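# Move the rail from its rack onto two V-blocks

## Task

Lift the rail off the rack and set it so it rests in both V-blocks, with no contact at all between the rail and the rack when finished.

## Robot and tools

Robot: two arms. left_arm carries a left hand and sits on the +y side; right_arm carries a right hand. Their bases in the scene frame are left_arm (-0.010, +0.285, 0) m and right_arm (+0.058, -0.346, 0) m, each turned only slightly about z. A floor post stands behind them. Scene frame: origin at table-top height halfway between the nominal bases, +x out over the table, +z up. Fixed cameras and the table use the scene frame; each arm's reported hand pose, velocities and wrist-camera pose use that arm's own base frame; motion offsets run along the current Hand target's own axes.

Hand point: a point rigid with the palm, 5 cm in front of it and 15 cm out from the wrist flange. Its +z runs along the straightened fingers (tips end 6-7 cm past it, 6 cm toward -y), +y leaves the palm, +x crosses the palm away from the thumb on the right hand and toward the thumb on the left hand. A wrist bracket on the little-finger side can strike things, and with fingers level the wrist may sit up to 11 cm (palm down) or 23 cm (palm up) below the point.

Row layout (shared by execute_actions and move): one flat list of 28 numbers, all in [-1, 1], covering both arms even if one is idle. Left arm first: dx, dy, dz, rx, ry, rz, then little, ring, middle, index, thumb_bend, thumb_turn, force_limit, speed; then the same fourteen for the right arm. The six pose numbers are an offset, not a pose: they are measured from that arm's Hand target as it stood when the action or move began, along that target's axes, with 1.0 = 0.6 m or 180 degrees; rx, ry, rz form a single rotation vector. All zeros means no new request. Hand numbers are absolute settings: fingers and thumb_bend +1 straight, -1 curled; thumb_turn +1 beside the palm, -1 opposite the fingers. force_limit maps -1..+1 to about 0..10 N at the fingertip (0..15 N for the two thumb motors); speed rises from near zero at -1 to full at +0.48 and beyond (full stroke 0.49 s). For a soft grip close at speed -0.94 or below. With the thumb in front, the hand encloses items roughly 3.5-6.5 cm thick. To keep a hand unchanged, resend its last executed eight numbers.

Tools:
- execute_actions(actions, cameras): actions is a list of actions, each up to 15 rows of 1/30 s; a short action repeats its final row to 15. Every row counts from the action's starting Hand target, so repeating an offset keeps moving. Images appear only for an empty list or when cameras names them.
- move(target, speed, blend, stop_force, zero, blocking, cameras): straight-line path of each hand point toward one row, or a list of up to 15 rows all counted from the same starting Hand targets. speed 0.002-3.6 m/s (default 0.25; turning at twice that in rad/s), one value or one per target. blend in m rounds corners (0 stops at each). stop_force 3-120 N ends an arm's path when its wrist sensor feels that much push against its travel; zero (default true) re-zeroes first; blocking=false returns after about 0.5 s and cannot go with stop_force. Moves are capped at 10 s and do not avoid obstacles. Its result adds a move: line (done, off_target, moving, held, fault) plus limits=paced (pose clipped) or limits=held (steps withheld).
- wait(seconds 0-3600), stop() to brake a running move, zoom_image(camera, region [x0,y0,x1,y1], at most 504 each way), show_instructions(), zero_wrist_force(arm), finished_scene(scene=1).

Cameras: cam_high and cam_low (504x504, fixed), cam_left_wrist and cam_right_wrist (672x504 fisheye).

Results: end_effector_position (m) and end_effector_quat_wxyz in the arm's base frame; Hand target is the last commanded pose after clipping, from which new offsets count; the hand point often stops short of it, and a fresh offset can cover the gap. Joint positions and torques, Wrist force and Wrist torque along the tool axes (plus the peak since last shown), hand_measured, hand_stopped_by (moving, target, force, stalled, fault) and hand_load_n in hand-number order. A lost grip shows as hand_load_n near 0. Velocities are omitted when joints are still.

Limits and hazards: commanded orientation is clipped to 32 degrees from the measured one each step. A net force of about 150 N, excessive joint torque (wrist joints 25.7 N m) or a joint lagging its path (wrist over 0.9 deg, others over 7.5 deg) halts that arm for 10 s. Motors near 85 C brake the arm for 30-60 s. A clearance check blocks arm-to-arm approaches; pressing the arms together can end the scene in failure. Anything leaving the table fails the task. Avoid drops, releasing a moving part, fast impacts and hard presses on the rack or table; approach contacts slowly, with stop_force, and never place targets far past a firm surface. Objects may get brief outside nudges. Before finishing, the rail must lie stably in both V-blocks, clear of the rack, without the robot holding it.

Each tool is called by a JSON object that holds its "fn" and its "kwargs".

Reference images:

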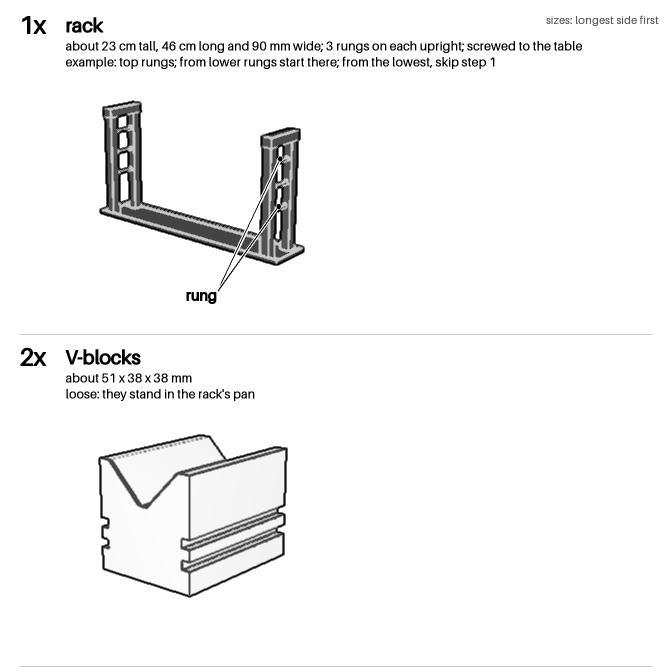

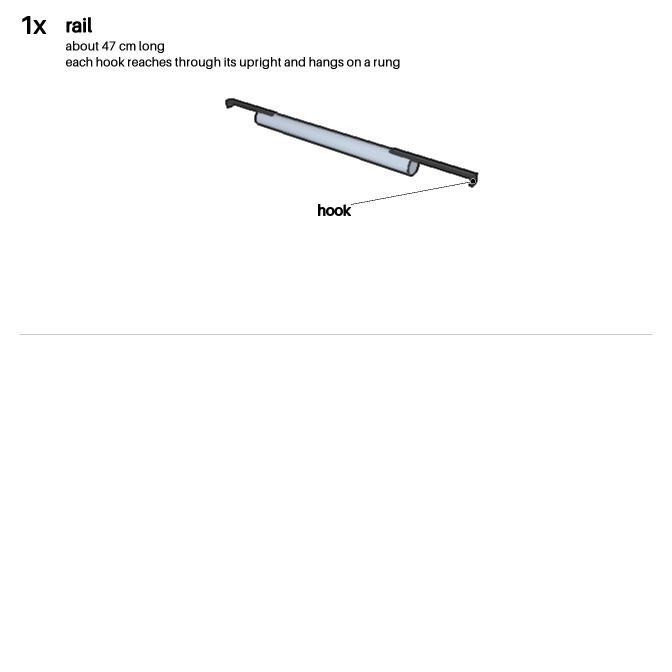

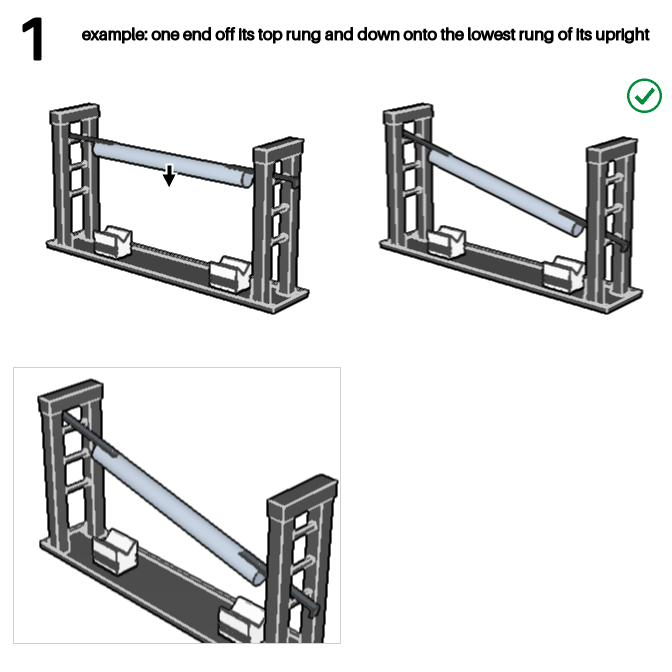

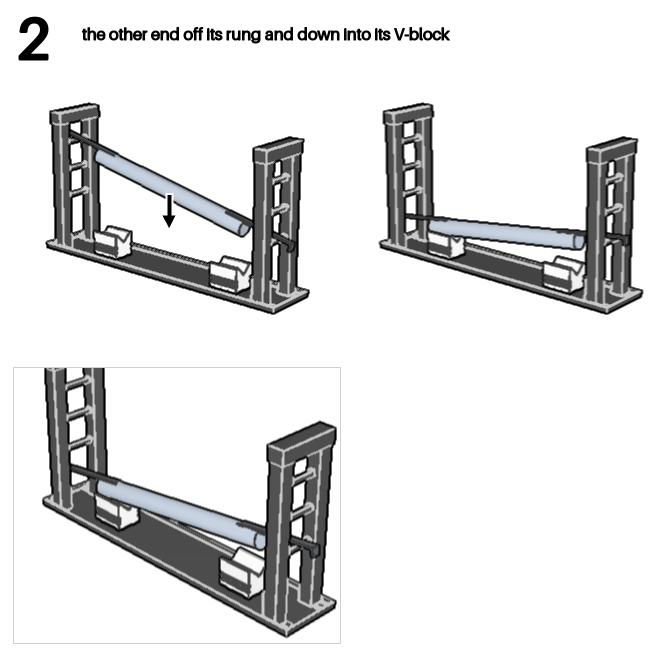

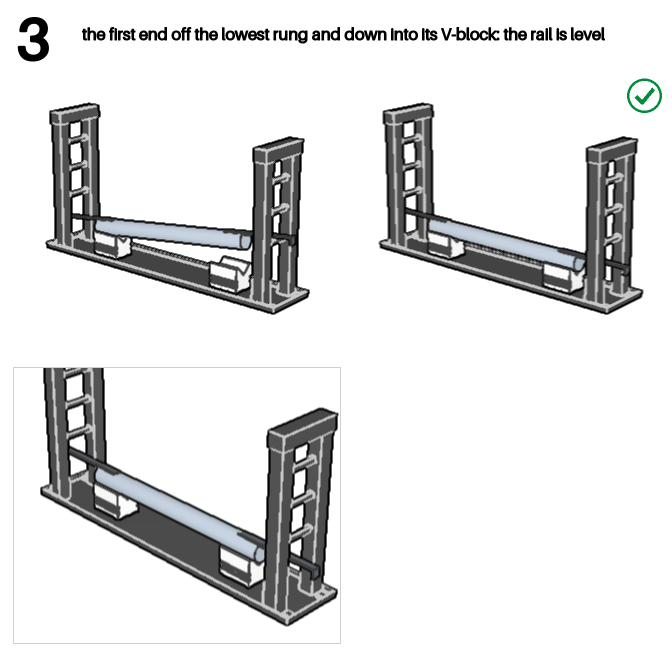

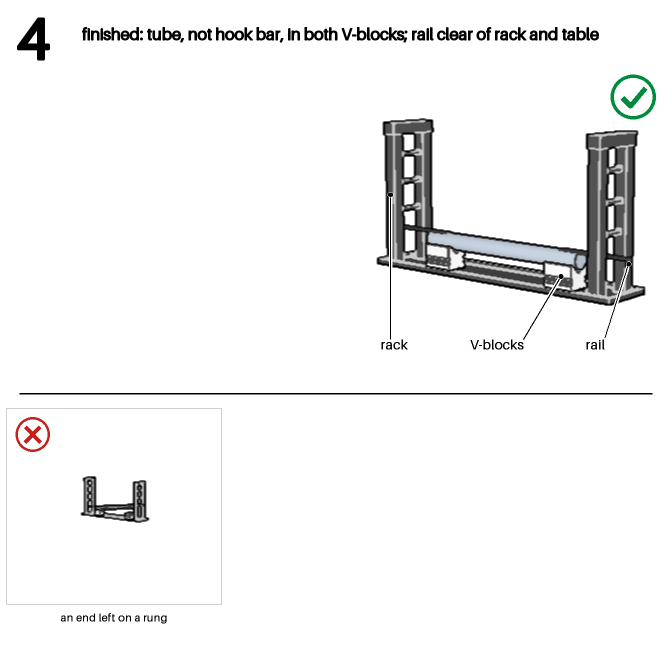

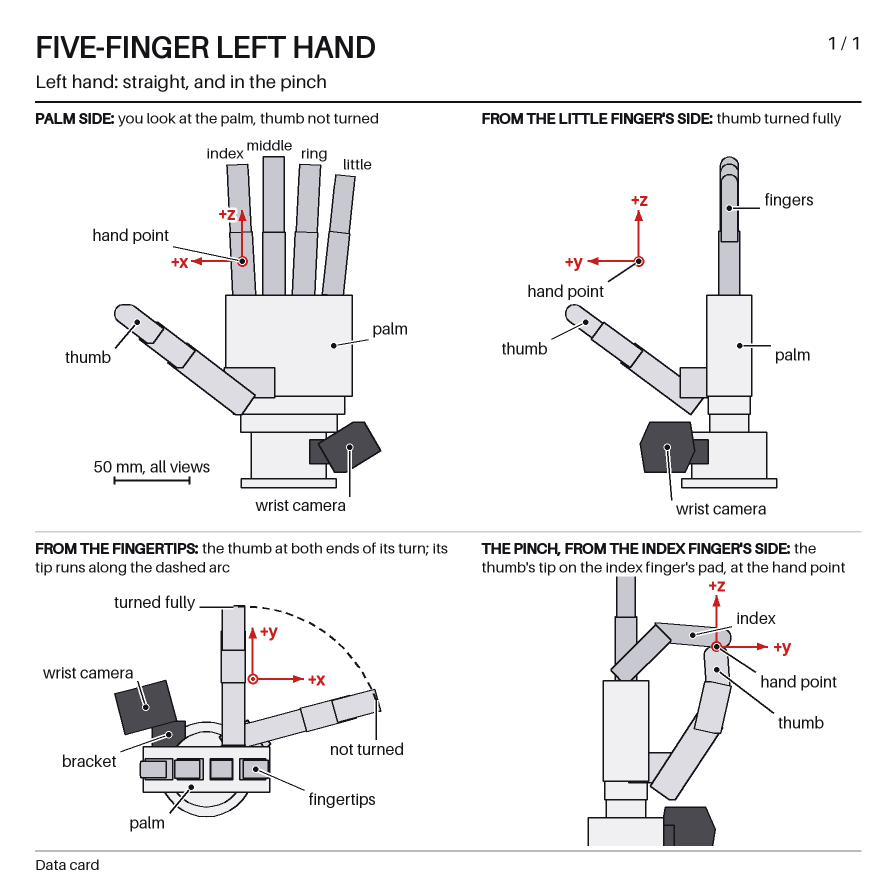

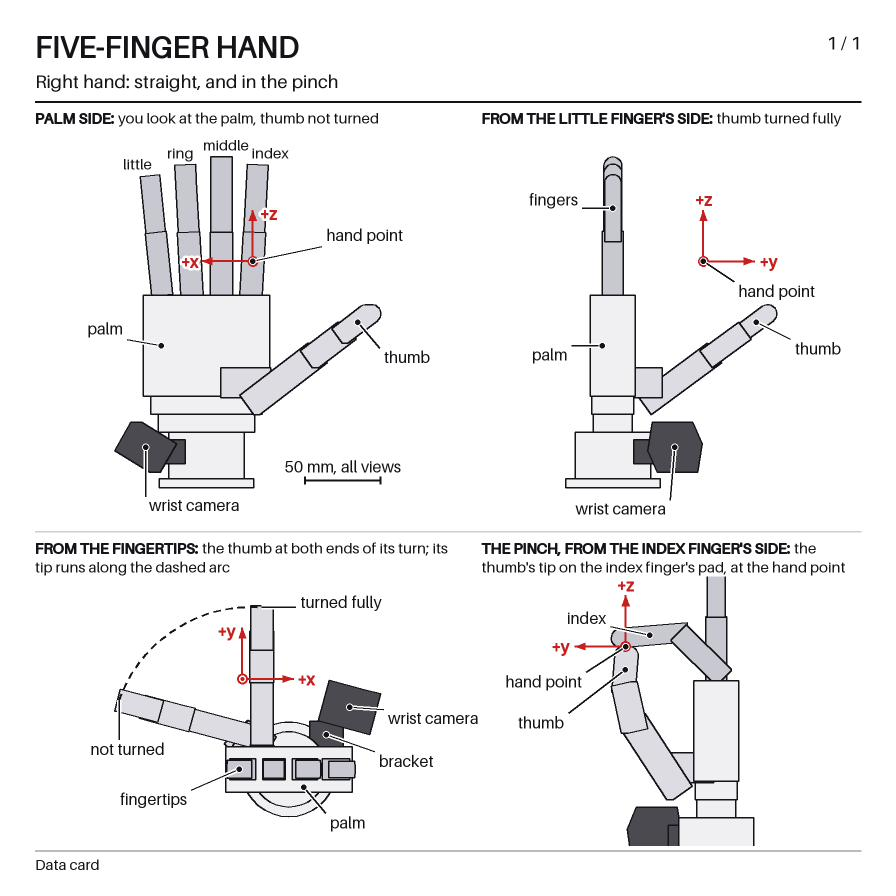

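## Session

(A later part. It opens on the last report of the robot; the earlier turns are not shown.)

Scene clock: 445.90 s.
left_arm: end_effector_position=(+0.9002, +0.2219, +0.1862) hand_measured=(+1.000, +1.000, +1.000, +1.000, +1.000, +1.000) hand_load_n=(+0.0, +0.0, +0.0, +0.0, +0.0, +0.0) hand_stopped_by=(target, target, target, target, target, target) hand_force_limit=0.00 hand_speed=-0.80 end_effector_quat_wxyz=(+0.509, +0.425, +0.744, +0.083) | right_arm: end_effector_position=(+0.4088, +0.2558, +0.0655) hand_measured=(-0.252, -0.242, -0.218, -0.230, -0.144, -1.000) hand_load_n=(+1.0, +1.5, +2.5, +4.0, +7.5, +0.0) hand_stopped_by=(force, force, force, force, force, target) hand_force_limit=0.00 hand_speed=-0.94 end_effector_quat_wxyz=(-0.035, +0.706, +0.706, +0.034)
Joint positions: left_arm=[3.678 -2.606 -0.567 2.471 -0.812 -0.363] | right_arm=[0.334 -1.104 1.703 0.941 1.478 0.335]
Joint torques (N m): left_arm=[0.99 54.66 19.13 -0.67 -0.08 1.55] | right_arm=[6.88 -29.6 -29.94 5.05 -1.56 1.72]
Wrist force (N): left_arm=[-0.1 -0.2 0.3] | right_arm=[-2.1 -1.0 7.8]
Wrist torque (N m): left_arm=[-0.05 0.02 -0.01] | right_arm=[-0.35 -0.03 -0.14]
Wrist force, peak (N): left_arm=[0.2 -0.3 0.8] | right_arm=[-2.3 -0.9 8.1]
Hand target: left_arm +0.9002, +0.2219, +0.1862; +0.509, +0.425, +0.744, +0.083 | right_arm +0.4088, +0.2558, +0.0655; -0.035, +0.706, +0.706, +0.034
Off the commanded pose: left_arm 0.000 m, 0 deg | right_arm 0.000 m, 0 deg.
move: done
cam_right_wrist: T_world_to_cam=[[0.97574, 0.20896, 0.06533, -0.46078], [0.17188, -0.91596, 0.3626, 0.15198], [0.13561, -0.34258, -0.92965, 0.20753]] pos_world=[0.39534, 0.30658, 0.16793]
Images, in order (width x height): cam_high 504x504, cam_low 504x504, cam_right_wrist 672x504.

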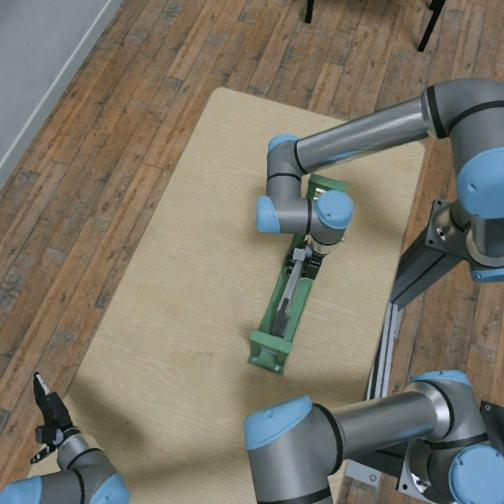

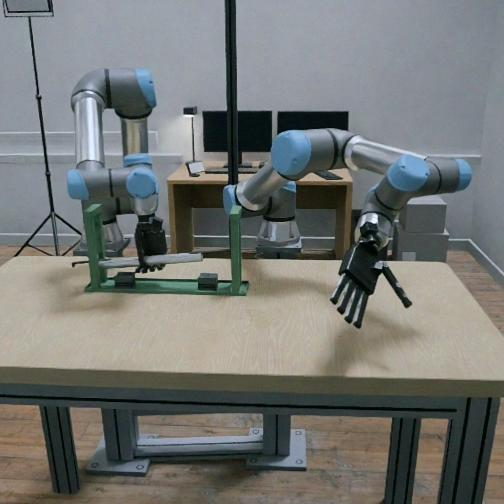

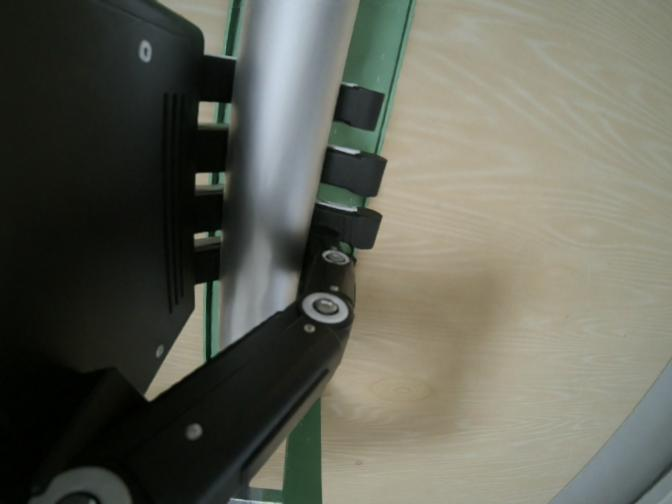

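{"fn": "move", "kwargs": {"target": [[0,0,0,0,0,0,1,1,1,1,1,1,0,-0.8,-0.0034,0,0.0206,0,-0.0313,-0.0067,-0.5,-0.5,-0.5,-0.5,-0.5,-1,0.0,-0.94]], "speed": 0.03, "cameras": ["cam_low","cam_high","cam_right_wrist"]}}

{"fn": "zoom_image", "kwargs": {"camera": "cam_low", "region": [195, 225, 265, 295]}}

{"fn": "zoom_image", "kwargs": {"camera": "cam_low", "region": [75, 225, 145, 295]}}

{"fn": "zoom_image", "kwargs": {"camera": "cam_high", "region": [250, 290, 310, 350]}}

Scene clock: 531.83 s.
left_arm: end_effector_position=(+0.9002, +0.2219, +0.1862) hand_measured=(+1.000, +1.000, +1.000, +1.000, +1.000, +1.000) hand_load_n=(+0.0, +0.0, +0.0, +0.0, +0.0, +0.0) hand_stopped_by=(target, target, target, target, target, target) hand_force_limit=0.00 hand_speed=-0.80 end_effector_quat_wxyz=(+0.509, +0.425, +0.744, +0.083) | right_arm: end_effector_position=(+0.4088, +0.2550, +0.0530) hand_measured=(-0.252, -0.242, -0.218, -0.230, -0.144, -1.000) hand_load_n=(+1.0, +1.5, +2.5, +4.0, +7.5, +0.0) hand_stopped_by=(force, force, force, force, force, target) hand_force_limit=0.00 hand_speed=-0.94 end_effector_quat_wxyz=(+0.000, +0.700, +0.715, -0.001) end_effector_velocity=(+0.000, +0.001, +0.000) end_effector_angular_velocity=(+0.005, +0.001, -0.002)
Joint positions: left_arm=[3.678 -2.606 -0.567 2.471 -0.812 -0.363] | right_arm=[0.385 -1.052 1.675 0.949 1.572 0.364]
Joint velocities: left_arm=[within noise] | right_arm=[-0.002 0 -0.001 0 -0.005 0]
Joint torques (N m): left_arm=[1.05 53 19.39 -0.72 -0.27 1.48] | right_arm=[-8.57 -51.47 -18.89 4.39 -2.21 -0.29]
Wrist force (N): left_arm=[0.2 -0.4 0.2] | right_arm=[-0.8 -1.1 8.1]
Wrist torque (N m): left_arm=[-0.08 -0.03 0.02] | right_arm=[-0.37 -0.15 -0.16]
Wrist force, peak (N): left_arm=[0.6 -0.2 0.7] | right_arm=[-2.3 -1.2 8.1]
Hand target: left_arm +0.9002, +0.2219, +0.1862; +0.509, +0.425, +0.744, +0.083 | right_arm +0.4088, +0.2550, +0.0530; +0.000, +0.700, +0.715, +0.000
Off the commanded pose: left_arm 0.000 m, 0 deg | right_arm 0.000 m, 0 deg.
move: done
cam_right_wrist: T_world_to_cam=[[0.97093, 0.235, 0.04544, -0.46336], [0.18991, -0.87193, 0.4513, 0.13251], [0.14567, -0.42956, -0.89121, 0.21161]] pos_world=[0.3939, 0.31533, 0.14984]
Images, in order (width x height): cam_high 504x504, cam_low 504x504, cam_right_wrist 672x504.

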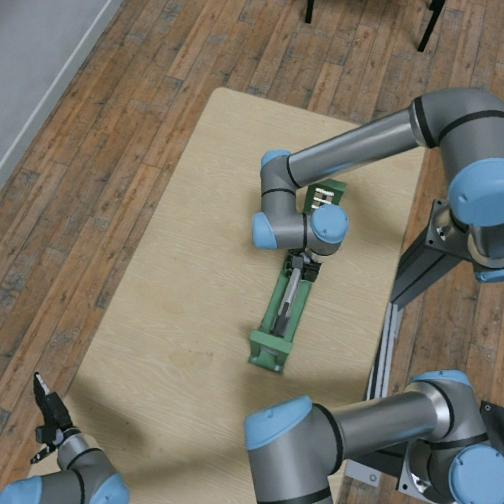

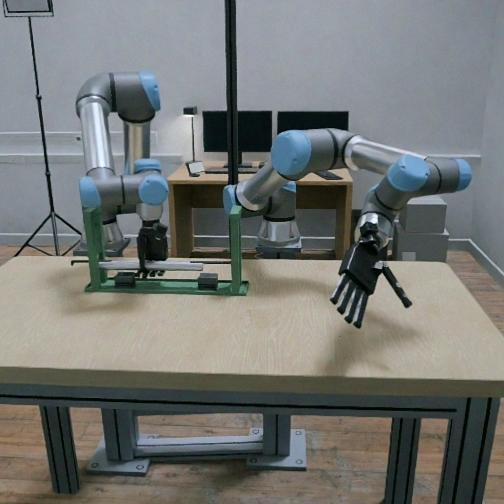

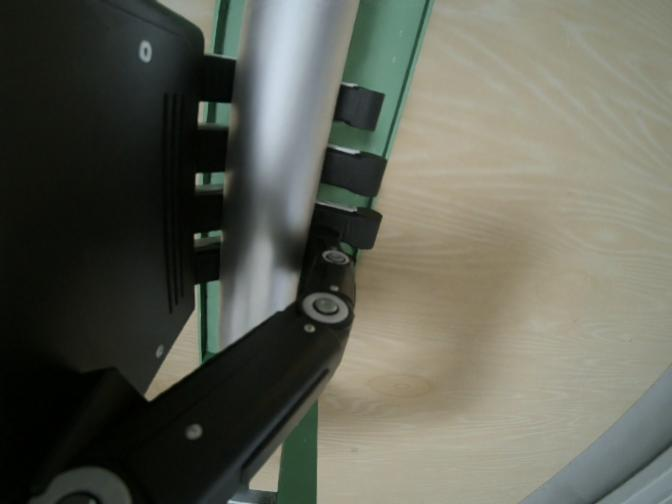

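Scaled by 7.200 from the camera's image (finer frame: 720x720).

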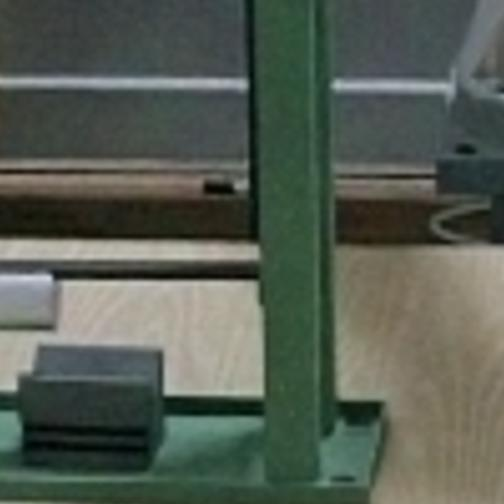

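Scaled by 7.200 from the camera's image (finer frame: 720x720).

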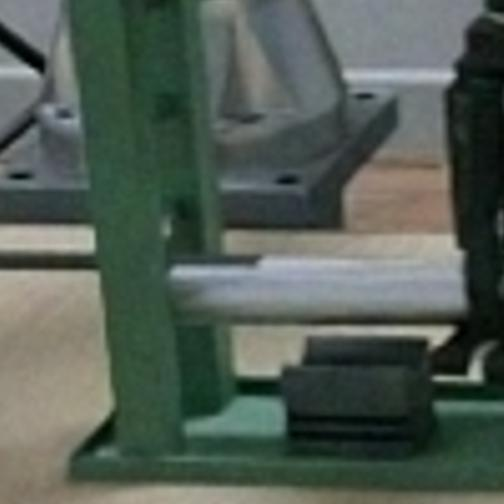

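Scaled by 8.400 from the camera's image (finer frame: 720x720).

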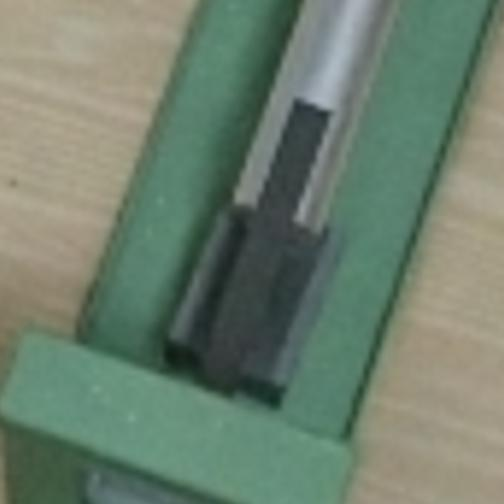

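{"fn": "move", "kwargs": {"target": [[0,0,0,0,0,0,1,1,1,1,1,1,0,-0.8,0.0733,0,0,0,0,0,-0.5,-0.5,-0.5,-0.5,-0.5,-1,0.0,-0.94]], "speed": 0.02, "stop_force": 3, "cameras": ["cam_low","cam_high","cam_right_wrist"]}}

{"fn": "zoom_image", "kwargs": {"camera": "cam_low", "region": [195, 225, 265, 295]}}

{"fn": "zoom_image", "kwargs": {"camera": "cam_low", "region": [75, 225, 145, 295]}}

{"fn": "zoom_image", "kwargs": {"camera": "cam_high", "region": [250, 290, 310, 350]}}

{"fn": "zoom_image", "kwargs": {"camera": "cam_high", "region": [290, 180, 350, 240]}}

Scene clock: 542.93 s.
left_arm: end_effector_position=(+0.9002, +0.2219, +0.1862) hand_measured=(+1.000, +1.000, +1.000, +1.000, +1.000, +1.000) hand_load_n=(+0.0, +0.0, +0.0, +0.0, +0.0, +0.0) hand_stopped_by=(target, target, target, target, target, target) hand_force_limit=0.00 hand_speed=-0.80 end_effector_quat_wxyz=(+0.509, +0.425, +0.744, +0.083) | right_arm: end_effector_position=(+0.4078, +0.2990, +0.0530) hand_measured=(-0.252, -0.242, -0.218, -0.230, -0.144, -1.000) hand_load_n=(+1.5, +1.5, +2.5, +4.0, +7.5, +0.0) hand_stopped_by=(force, force, force, force, force, target) hand_force_limit=0.00 hand_speed=-0.94 end_effector_quat_wxyz=(+0.000, +0.700, +0.715, +0.000)
Joint positions: left_arm=[3.678 -2.606 -0.567 2.471 -0.812 -0.363] | right_arm=[0.476 -0.995 1.578 0.989 1.571 0.454]
Joint torques (N m): left_arm=[1.65 53.55 19.79 -0.69 -0.12 1.68] | right_arm=[-7.88 -53.96 -3.94 1 -0.4 -1.89]
Wrist force (N): left_arm=[0.3 -0.1 0.4] | right_arm=[-0.9 -1.0 7.6]
Wrist torque (N m): left_arm=[-0.05 -0.03 0.02] | right_arm=[-0.34 -0.11 -0.11]
Wrist force, peak (N): left_arm=[0.5 0.1 0.6] | right_arm=[-0.7 -1.1 8.2]
Hand target: left_arm +0.9002, +0.2219, +0.1862; +0.509, +0.425, +0.744, +0.083 | right_arm +0.4078, +0.2990, +0.0530; +0.000, +0.700, +0.715, +0.000
Off the commanded pose: left_arm 0.000 m, 0 deg | right_arm 0.000 m, 0 deg.
move: done
cam_right_wrist: T_world_to_cam=[[0.97095, 0.23493, 0.04545, -0.47281], [0.18992, -0.87214, 0.45089, 0.17114], [0.14557, -0.42916, -0.89142, 0.23066]] pos_world=[0.393, 0.35933, 0.14994]
Images, in order (width x height): cam_high 504x504, cam_low 504x504, cam_right_wrist 672x504.

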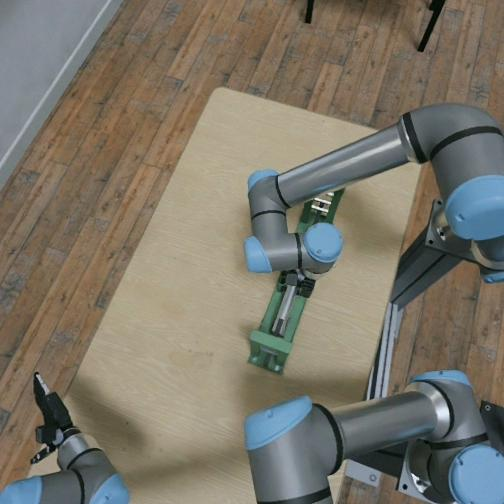

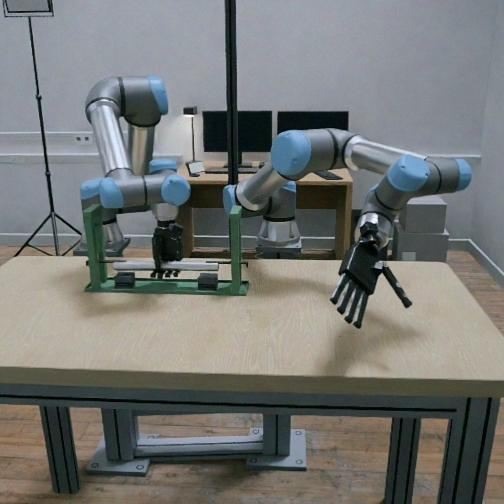

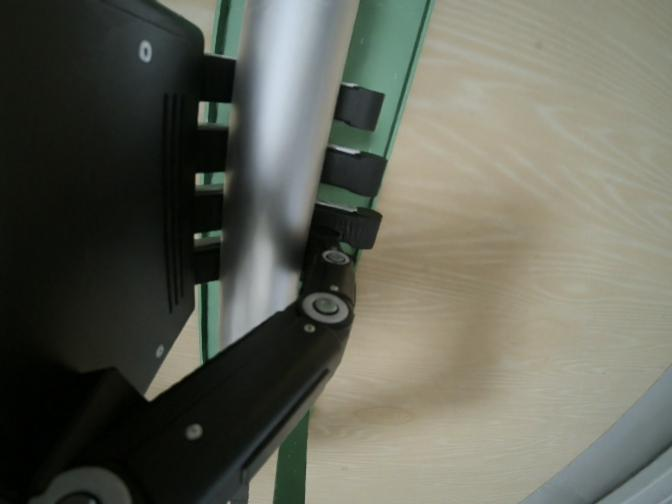

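Scaled by 7.200 from the camera's image (finer frame: 720x720).

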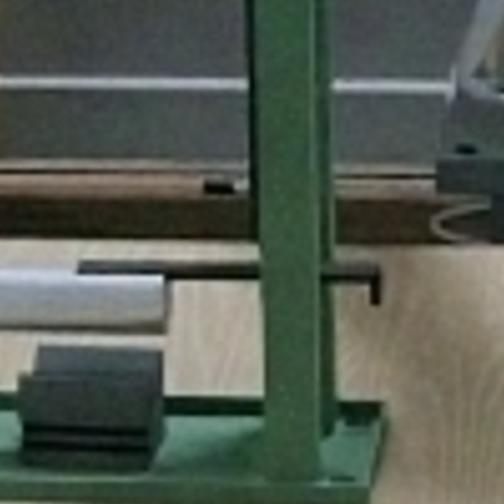

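Scaled by 7.200 from the camera's image (finer frame: 720x720).

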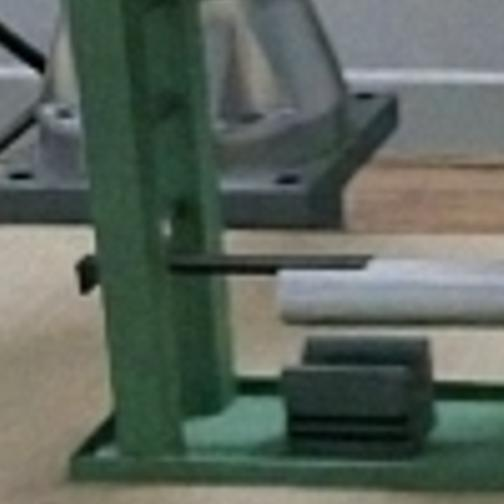

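Scaled by 8.400 from the camera's image (finer frame: 720x720).

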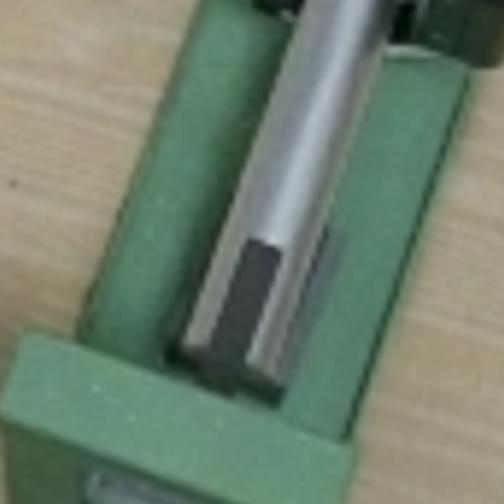

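Scaled by 8.400 from the camera's image (finer frame: 720x720).

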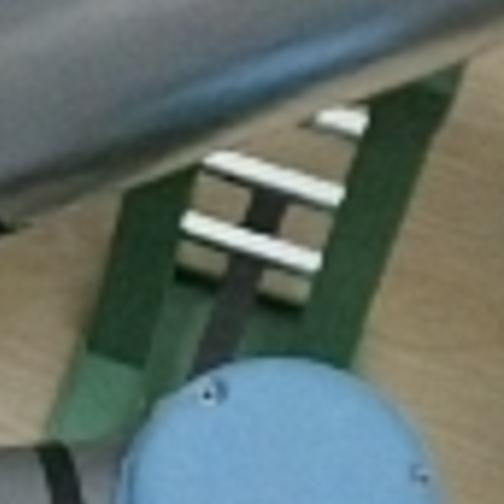

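{"fn": "move", "kwargs": {"target": [[0,0,0,0,0,0,1,1,1,1,1,1,0,-0.8,0,0,0.0333,0,0,0,-0.5,-0.5,-0.5,-0.5,-0.5,-1,0.0,-0.94]], "speed": 0.01, "stop_force": 4, "cameras": ["cam_low","cam_high","cam_right_wrist"]}}

{"fn": "zoom_image", "kwargs": {"camera": "cam_low", "region": [195, 225, 265, 295]}}

{"fn": "zoom_image", "kwargs": {"camera": "cam_low", "region": [75, 225, 145, 295]}}

{"fn": "zoom_image", "kwargs": {"camera": "cam_high", "region": [250, 290, 310, 350]}}

Scene clock: 550.63 s.
left_arm: end_effector_position=(+0.9002, +0.2219, +0.1862) hand_measured=(+1.000, +1.000, +1.000, +1.000, +1.000, +1.000) hand_load_n=(+0.0, +0.0, +0.0, +0.0, +0.0, +0.0) hand_stopped_by=(target, target, target, target, target, target) hand_force_limit=0.00 hand_speed=-0.80 end_effector_quat_wxyz=(+0.509, +0.425, +0.744, +0.083) | right_arm: end_effector_position=(+0.4078, +0.2990, +0.0345) hand_measured=(-0.252, -0.242, -0.218, -0.230, -0.144, -1.000) hand_load_n=(+2.0, +1.0, +2.0, +3.0, +7.5, +0.0) hand_stopped_by=(force, force, force, force, force, target) hand_force_limit=0.00 hand_speed=-0.94 end_effector_quat_wxyz=(+0.000, +0.700, +0.715, +0.000)
Joint positions: left_arm=[3.678 -2.606 -0.567 2.471 -0.812 -0.363] | right_arm=[0.476 -0.971 1.593 0.949 1.571 0.454]
Joint torques (N m): left_arm=[1.26 54.2 19.38 -0.7 -0.37 1.79] | right_arm=[-7.01 -53.35 -29.19 4.52 1.77 -1.49]
Wrist force (N): left_arm=[0.2 0.0 0.5] | right_arm=[-2.0 -0.3 6.3]
Wrist torque (N m): left_arm=[-0.05 -0.01 0.00] | right_arm=[-0.27 -0.06 -0.21]
Wrist force, peak (N): left_arm=[0.3 -0.3 0.8] | right_arm=[-0.9 -1.1 8.0]
Hand target: left_arm +0.9002, +0.2219, +0.1862; +0.509, +0.425, +0.744, +0.083 | right_arm +0.4078, +0.2990, +0.0345; +0.000, +0.700, +0.715, +0.000 (not the last commanded pose)
Off the commanded pose: left_arm 0.000 m, 0 deg | right_arm 0.002 m, 0 deg.
move: contact (right_arm)
cam_right_wrist: T_world_to_cam=[[0.97095, 0.23493, 0.04545, -0.47195], [0.18992, -0.87214, 0.45089, 0.17939], [0.14557, -0.42916, -0.89142, 0.21413]] pos_world=[0.393, 0.35923, 0.13144]
Images, in order (width x height): cam_high 504x504, cam_low 504x504, cam_right_wrist 672x504.

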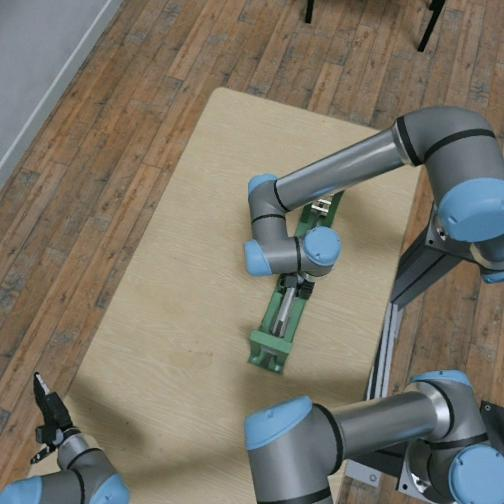

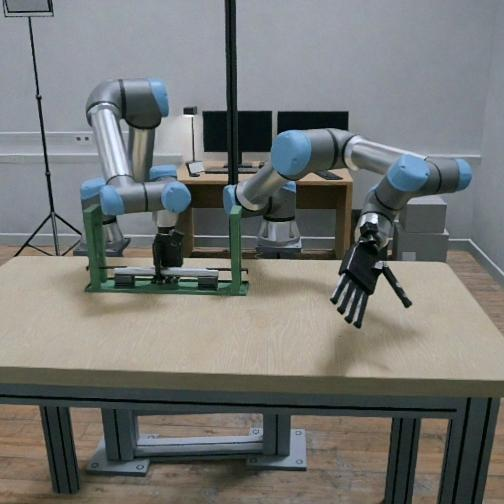

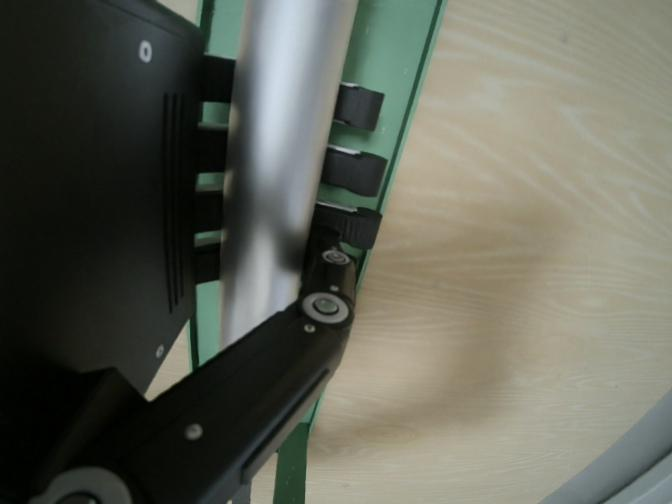

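Scaled by 7.200 from the camera's image (finer frame: 720x720).

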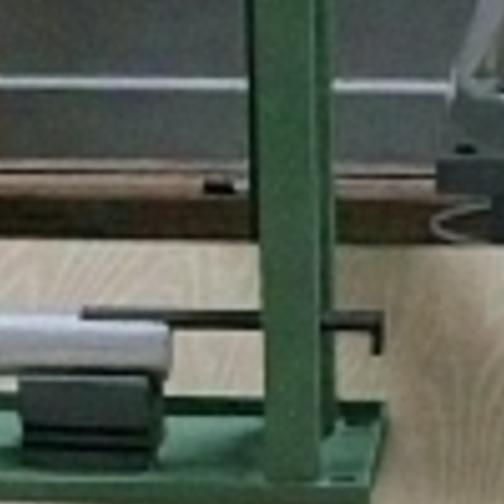

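Scaled by 7.200 from the camera's image (finer frame: 720x720).

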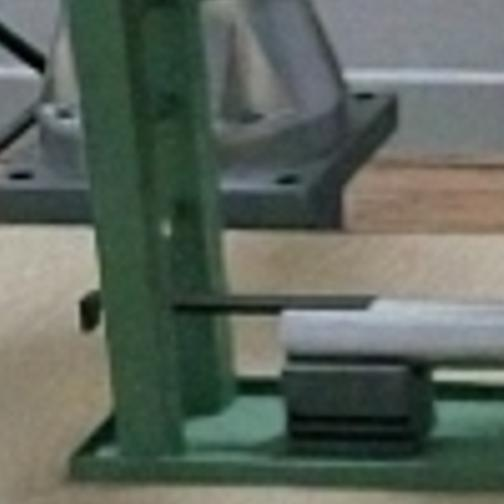

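Scaled by 8.400 from the camera's image (finer frame: 720x720).

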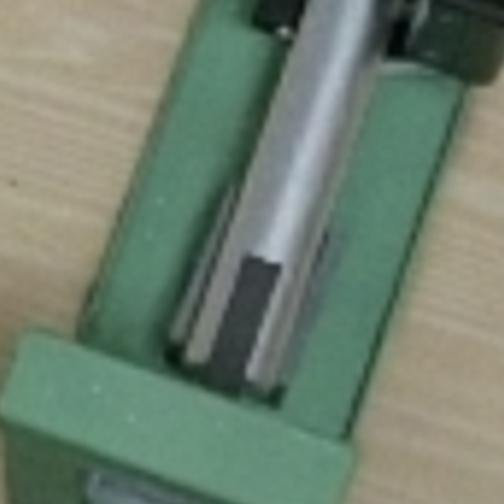

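{"fn": "move", "kwargs": {"target": [[0,0,0,0,0,0,1,1,1,1,1,1,0,-0.8,0,0,0.0067,0,0,0,-0.5,-0.5,-0.5,-0.5,-0.5,-1,0.0,-0.94]], "speed": 0.005, "stop_force": 5, "zero": false, "cameras": ["cam_low","cam_high"]}}

{"fn": "zoom_image", "kwargs": {"camera": "cam_low", "region": [75, 225, 145, 295]}}

{"fn": "zoom_image", "kwargs": {"camera": "cam_low", "region": [195, 225, 265, 295]}}

Scene clock: 560.43 s.
left_arm: end_effector_position=(+0.9002, +0.2219, +0.1862) hand_measured=(+1.000, +1.000, +1.000, +1.000, +1.000, +1.000) hand_load_n=(+0.0, +0.0, +0.5, +0.0, +0.0, +0.0) hand_stopped_by=(target, target, target, target, target, target) hand_force_limit=0.00 hand_speed=-0.80 end_effector_quat_wxyz=(+0.509, +0.425, +0.744, +0.083) | right_arm: end_effector_position=(+0.4080, +0.2991, +0.0340) hand_measured=(-0.252, -0.242, -0.218, -0.230, -0.144, -1.000) hand_load_n=(+1.5, +0.5, +2.5, +3.0, +8.0, +0.0) hand_stopped_by=(force, force, force, force, force, target) hand_force_limit=0.00 hand_speed=-0.94 end_effector_quat_wxyz=(+0.000, +0.700, +0.715, +0.000)
Joint positions: left_arm=[3.678 -2.606 -0.567 2.471 -0.812 -0.363] | right_arm=[0.476 -0.97 1.593 0.948 1.571 0.454]
Joint torques (N m): left_arm=[1.63 52.67 18.32 -0.62 -0.3 1.73] | right_arm=[-4.24 -52.32 -27.53 5.31 1.78 -1.12]
Wrist force (N): left_arm=[0.3 -0.1 0.3] | right_arm=[-0.9 2.5 4.6]
Wrist torque (N m): left_arm=[-0.04 -0.04 0.02] | right_arm=[-0.06 -0.05 -0.13]
Wrist force, peak (N): left_arm=[0.5 -0.3 0.7] | right_arm=[-2.0 -0.2 6.6]
Hand target: left_arm +0.9002, +0.2219, +0.1862; +0.509, +0.425, +0.744, +0.083 | right_arm +0.4080, +0.2991, +0.0340; +0.000, +0.700, +0.715, +0.000 (not the last commanded pose)
Off the commanded pose: left_arm 0.000 m, 0 deg | right_arm 0.003 m, 0 deg.
move: contact (right_arm)
Images, in order (width x height): cam_high 504x504, cam_low 504x504.

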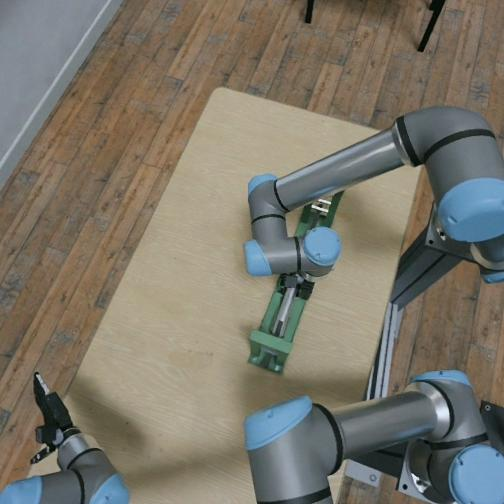

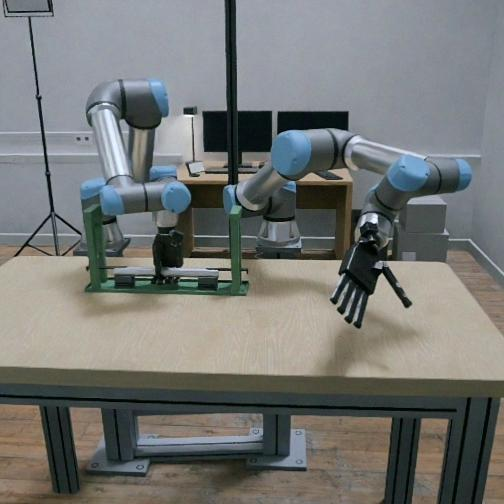

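Scaled by 7.200 from the camera's image (finer frame: 720x720).

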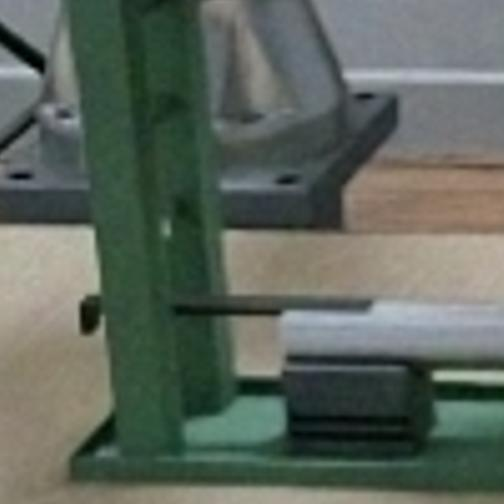

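Scaled by 7.200 from the camera's image (finer frame: 720x720).

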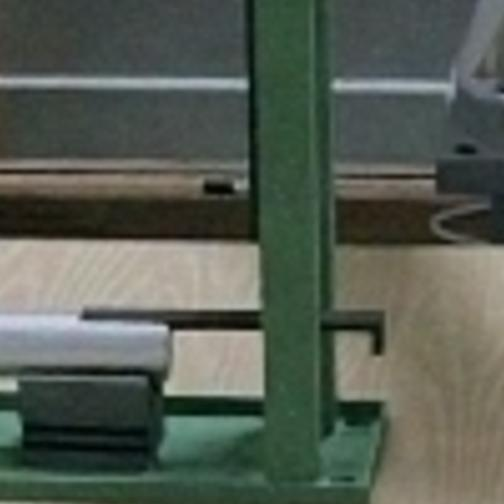

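{"fn": "move", "kwargs": {"target": [[0,0,0,0,0,0,1,1,1,1,1,1,0,-0.8,0,0.0033,0,0,0,0,-0.5,-0.5,-0.5,-0.5,-0.5,-1,0.0,-0.94]], "speed": 0.01}}

{"fn": "move", "kwargs": {"target": [[0,0,0,0,0,0,1,1,1,1,1,1,0,-0.8,0,0,0.005,0,0,0,-0.5,-0.5,-0.5,-0.5,-0.5,-1,0.0,-0.94]], "speed": 0.005, "stop_force": 6, "zero": false}}

Scene clock: 566.93 s.
left_arm: end_effector_position=(+0.9002, +0.2219, +0.1862) hand_measured=(+1.000, +1.000, +1.000, +1.000, +1.000, +1.000) hand_load_n=(+0.0, +0.0, +0.0, +0.0, +0.0, +0.0) hand_stopped_by=(target, target, target, target, target, target) hand_force_limit=0.00 hand_speed=-0.80 end_effector_quat_wxyz=(+0.509, +0.425, +0.744, +0.083) | right_arm: end_effector_position=(+0.4101, +0.2991, +0.0340) hand_measured=(-0.252, -0.242, -0.218, -0.230, -0.144, -1.000) hand_load_n=(+1.5, +0.5, +2.5, +3.0, +7.5, +0.0) hand_stopped_by=(force, force, force, force, force, target) hand_force_limit=0.00 hand_speed=-0.94 end_effector_quat_wxyz=(+0.000, +0.700, +0.715, +0.000)
Joint positions: left_arm=[3.678 -2.606 -0.567 2.471 -0.812 -0.363] | right_arm=[0.474 -0.967 1.587 0.95 1.571 0.452]
Joint torques (N m): left_arm=[0.47 52.22 19.9 -0.55 -0.42 1.71] | right_arm=[-1.58 -40.39 -9.88 2.62 1.83 -0.18]
Wrist force (N): left_arm=[0.2 0.3 0.4] | right_arm=[0.3 -3.4 3.1]
Wrist torque (N m): left_arm=[0.01 -0.01 -0.01] | right_arm=[-0.34 -0.13 -0.12]
Wrist force, peak (N): left_arm=[0.4 -0.1 0.8] | right_arm=[-1.5 -1.1 6.5]
Hand target: left_arm +0.9002, +0.2219, +0.1862; +0.509, +0.425, +0.744, +0.083 | right_arm +0.4100, +0.2991, +0.0340; +0.000, +0.700, +0.715, +0.000
Off the commanded pose: left_arm 0.000 m, 0 deg | right_arm 0.000 m, 0 deg.
move: done

Scene clock: 568.57 s.
left_arm: end_effector_position=(+0.9002, +0.2219, +0.1862) hand_measured=(+1.000, +1.000, +1.000, +1.000, +1.000, +1.000) hand_load_n=(+0.0, +0.0, +0.0, +0.0, +0.0, +0.0) hand_stopped_by=(target, target, target, target, target, target) hand_force_limit=0.00 hand_speed=-0.80 end_effector_quat_wxyz=(+0.509, +0.425, +0.744, +0.083) | right_arm: end_effector_position=(+0.4100, +0.2991, +0.0321) hand_measured=(-0.252, -0.242, -0.218, -0.230, -0.144, -1.000) hand_load_n=(+1.5, +0.0, +2.5, +3.0, +7.5, +0.0) hand_stopped_by=(force, force, force, force, force, target) hand_force_limit=0.00 hand_speed=-0.94 end_effector_quat_wxyz=(+0.000, +0.700, +0.715, +0.000)
Joint positions: left_arm=[3.678 -2.606 -0.567 2.471 -0.812 -0.363] | right_arm=[0.474 -0.964 1.589 0.946 1.571 0.452]
Joint torques (N m): left_arm=[0.92 52.49 19.4 -0.72 -0.31 1.95] | right_arm=[0.86 -52.27 -28.94 4.44 1.76 1.11]
Wrist force (N): left_arm=[0.1 -0.1 0.4] | right_arm=[-1.6 -2.7 3.2]
Wrist torque (N m): left_arm=[-0.04 0.01 -0.01] | right_arm=[-0.28 0.00 -0.18]
Wrist force, peak (N): left_arm=[0.2 0.3 0.8] | right_arm=[-1.6 -2.7 3.5]
Hand target: left_arm +0.9002, +0.2219, +0.1862; +0.509, +0.425, +0.744, +0.083 | right_arm +0.4100, +0.2991, +0.0321; +0.000, +0.700, +0.715, +0.000 (not the last commanded pose)
Off the commanded pose: left_arm 0.000 m, 0 deg | right_arm 0.001 m, 0 deg.
move: contact (right_arm)


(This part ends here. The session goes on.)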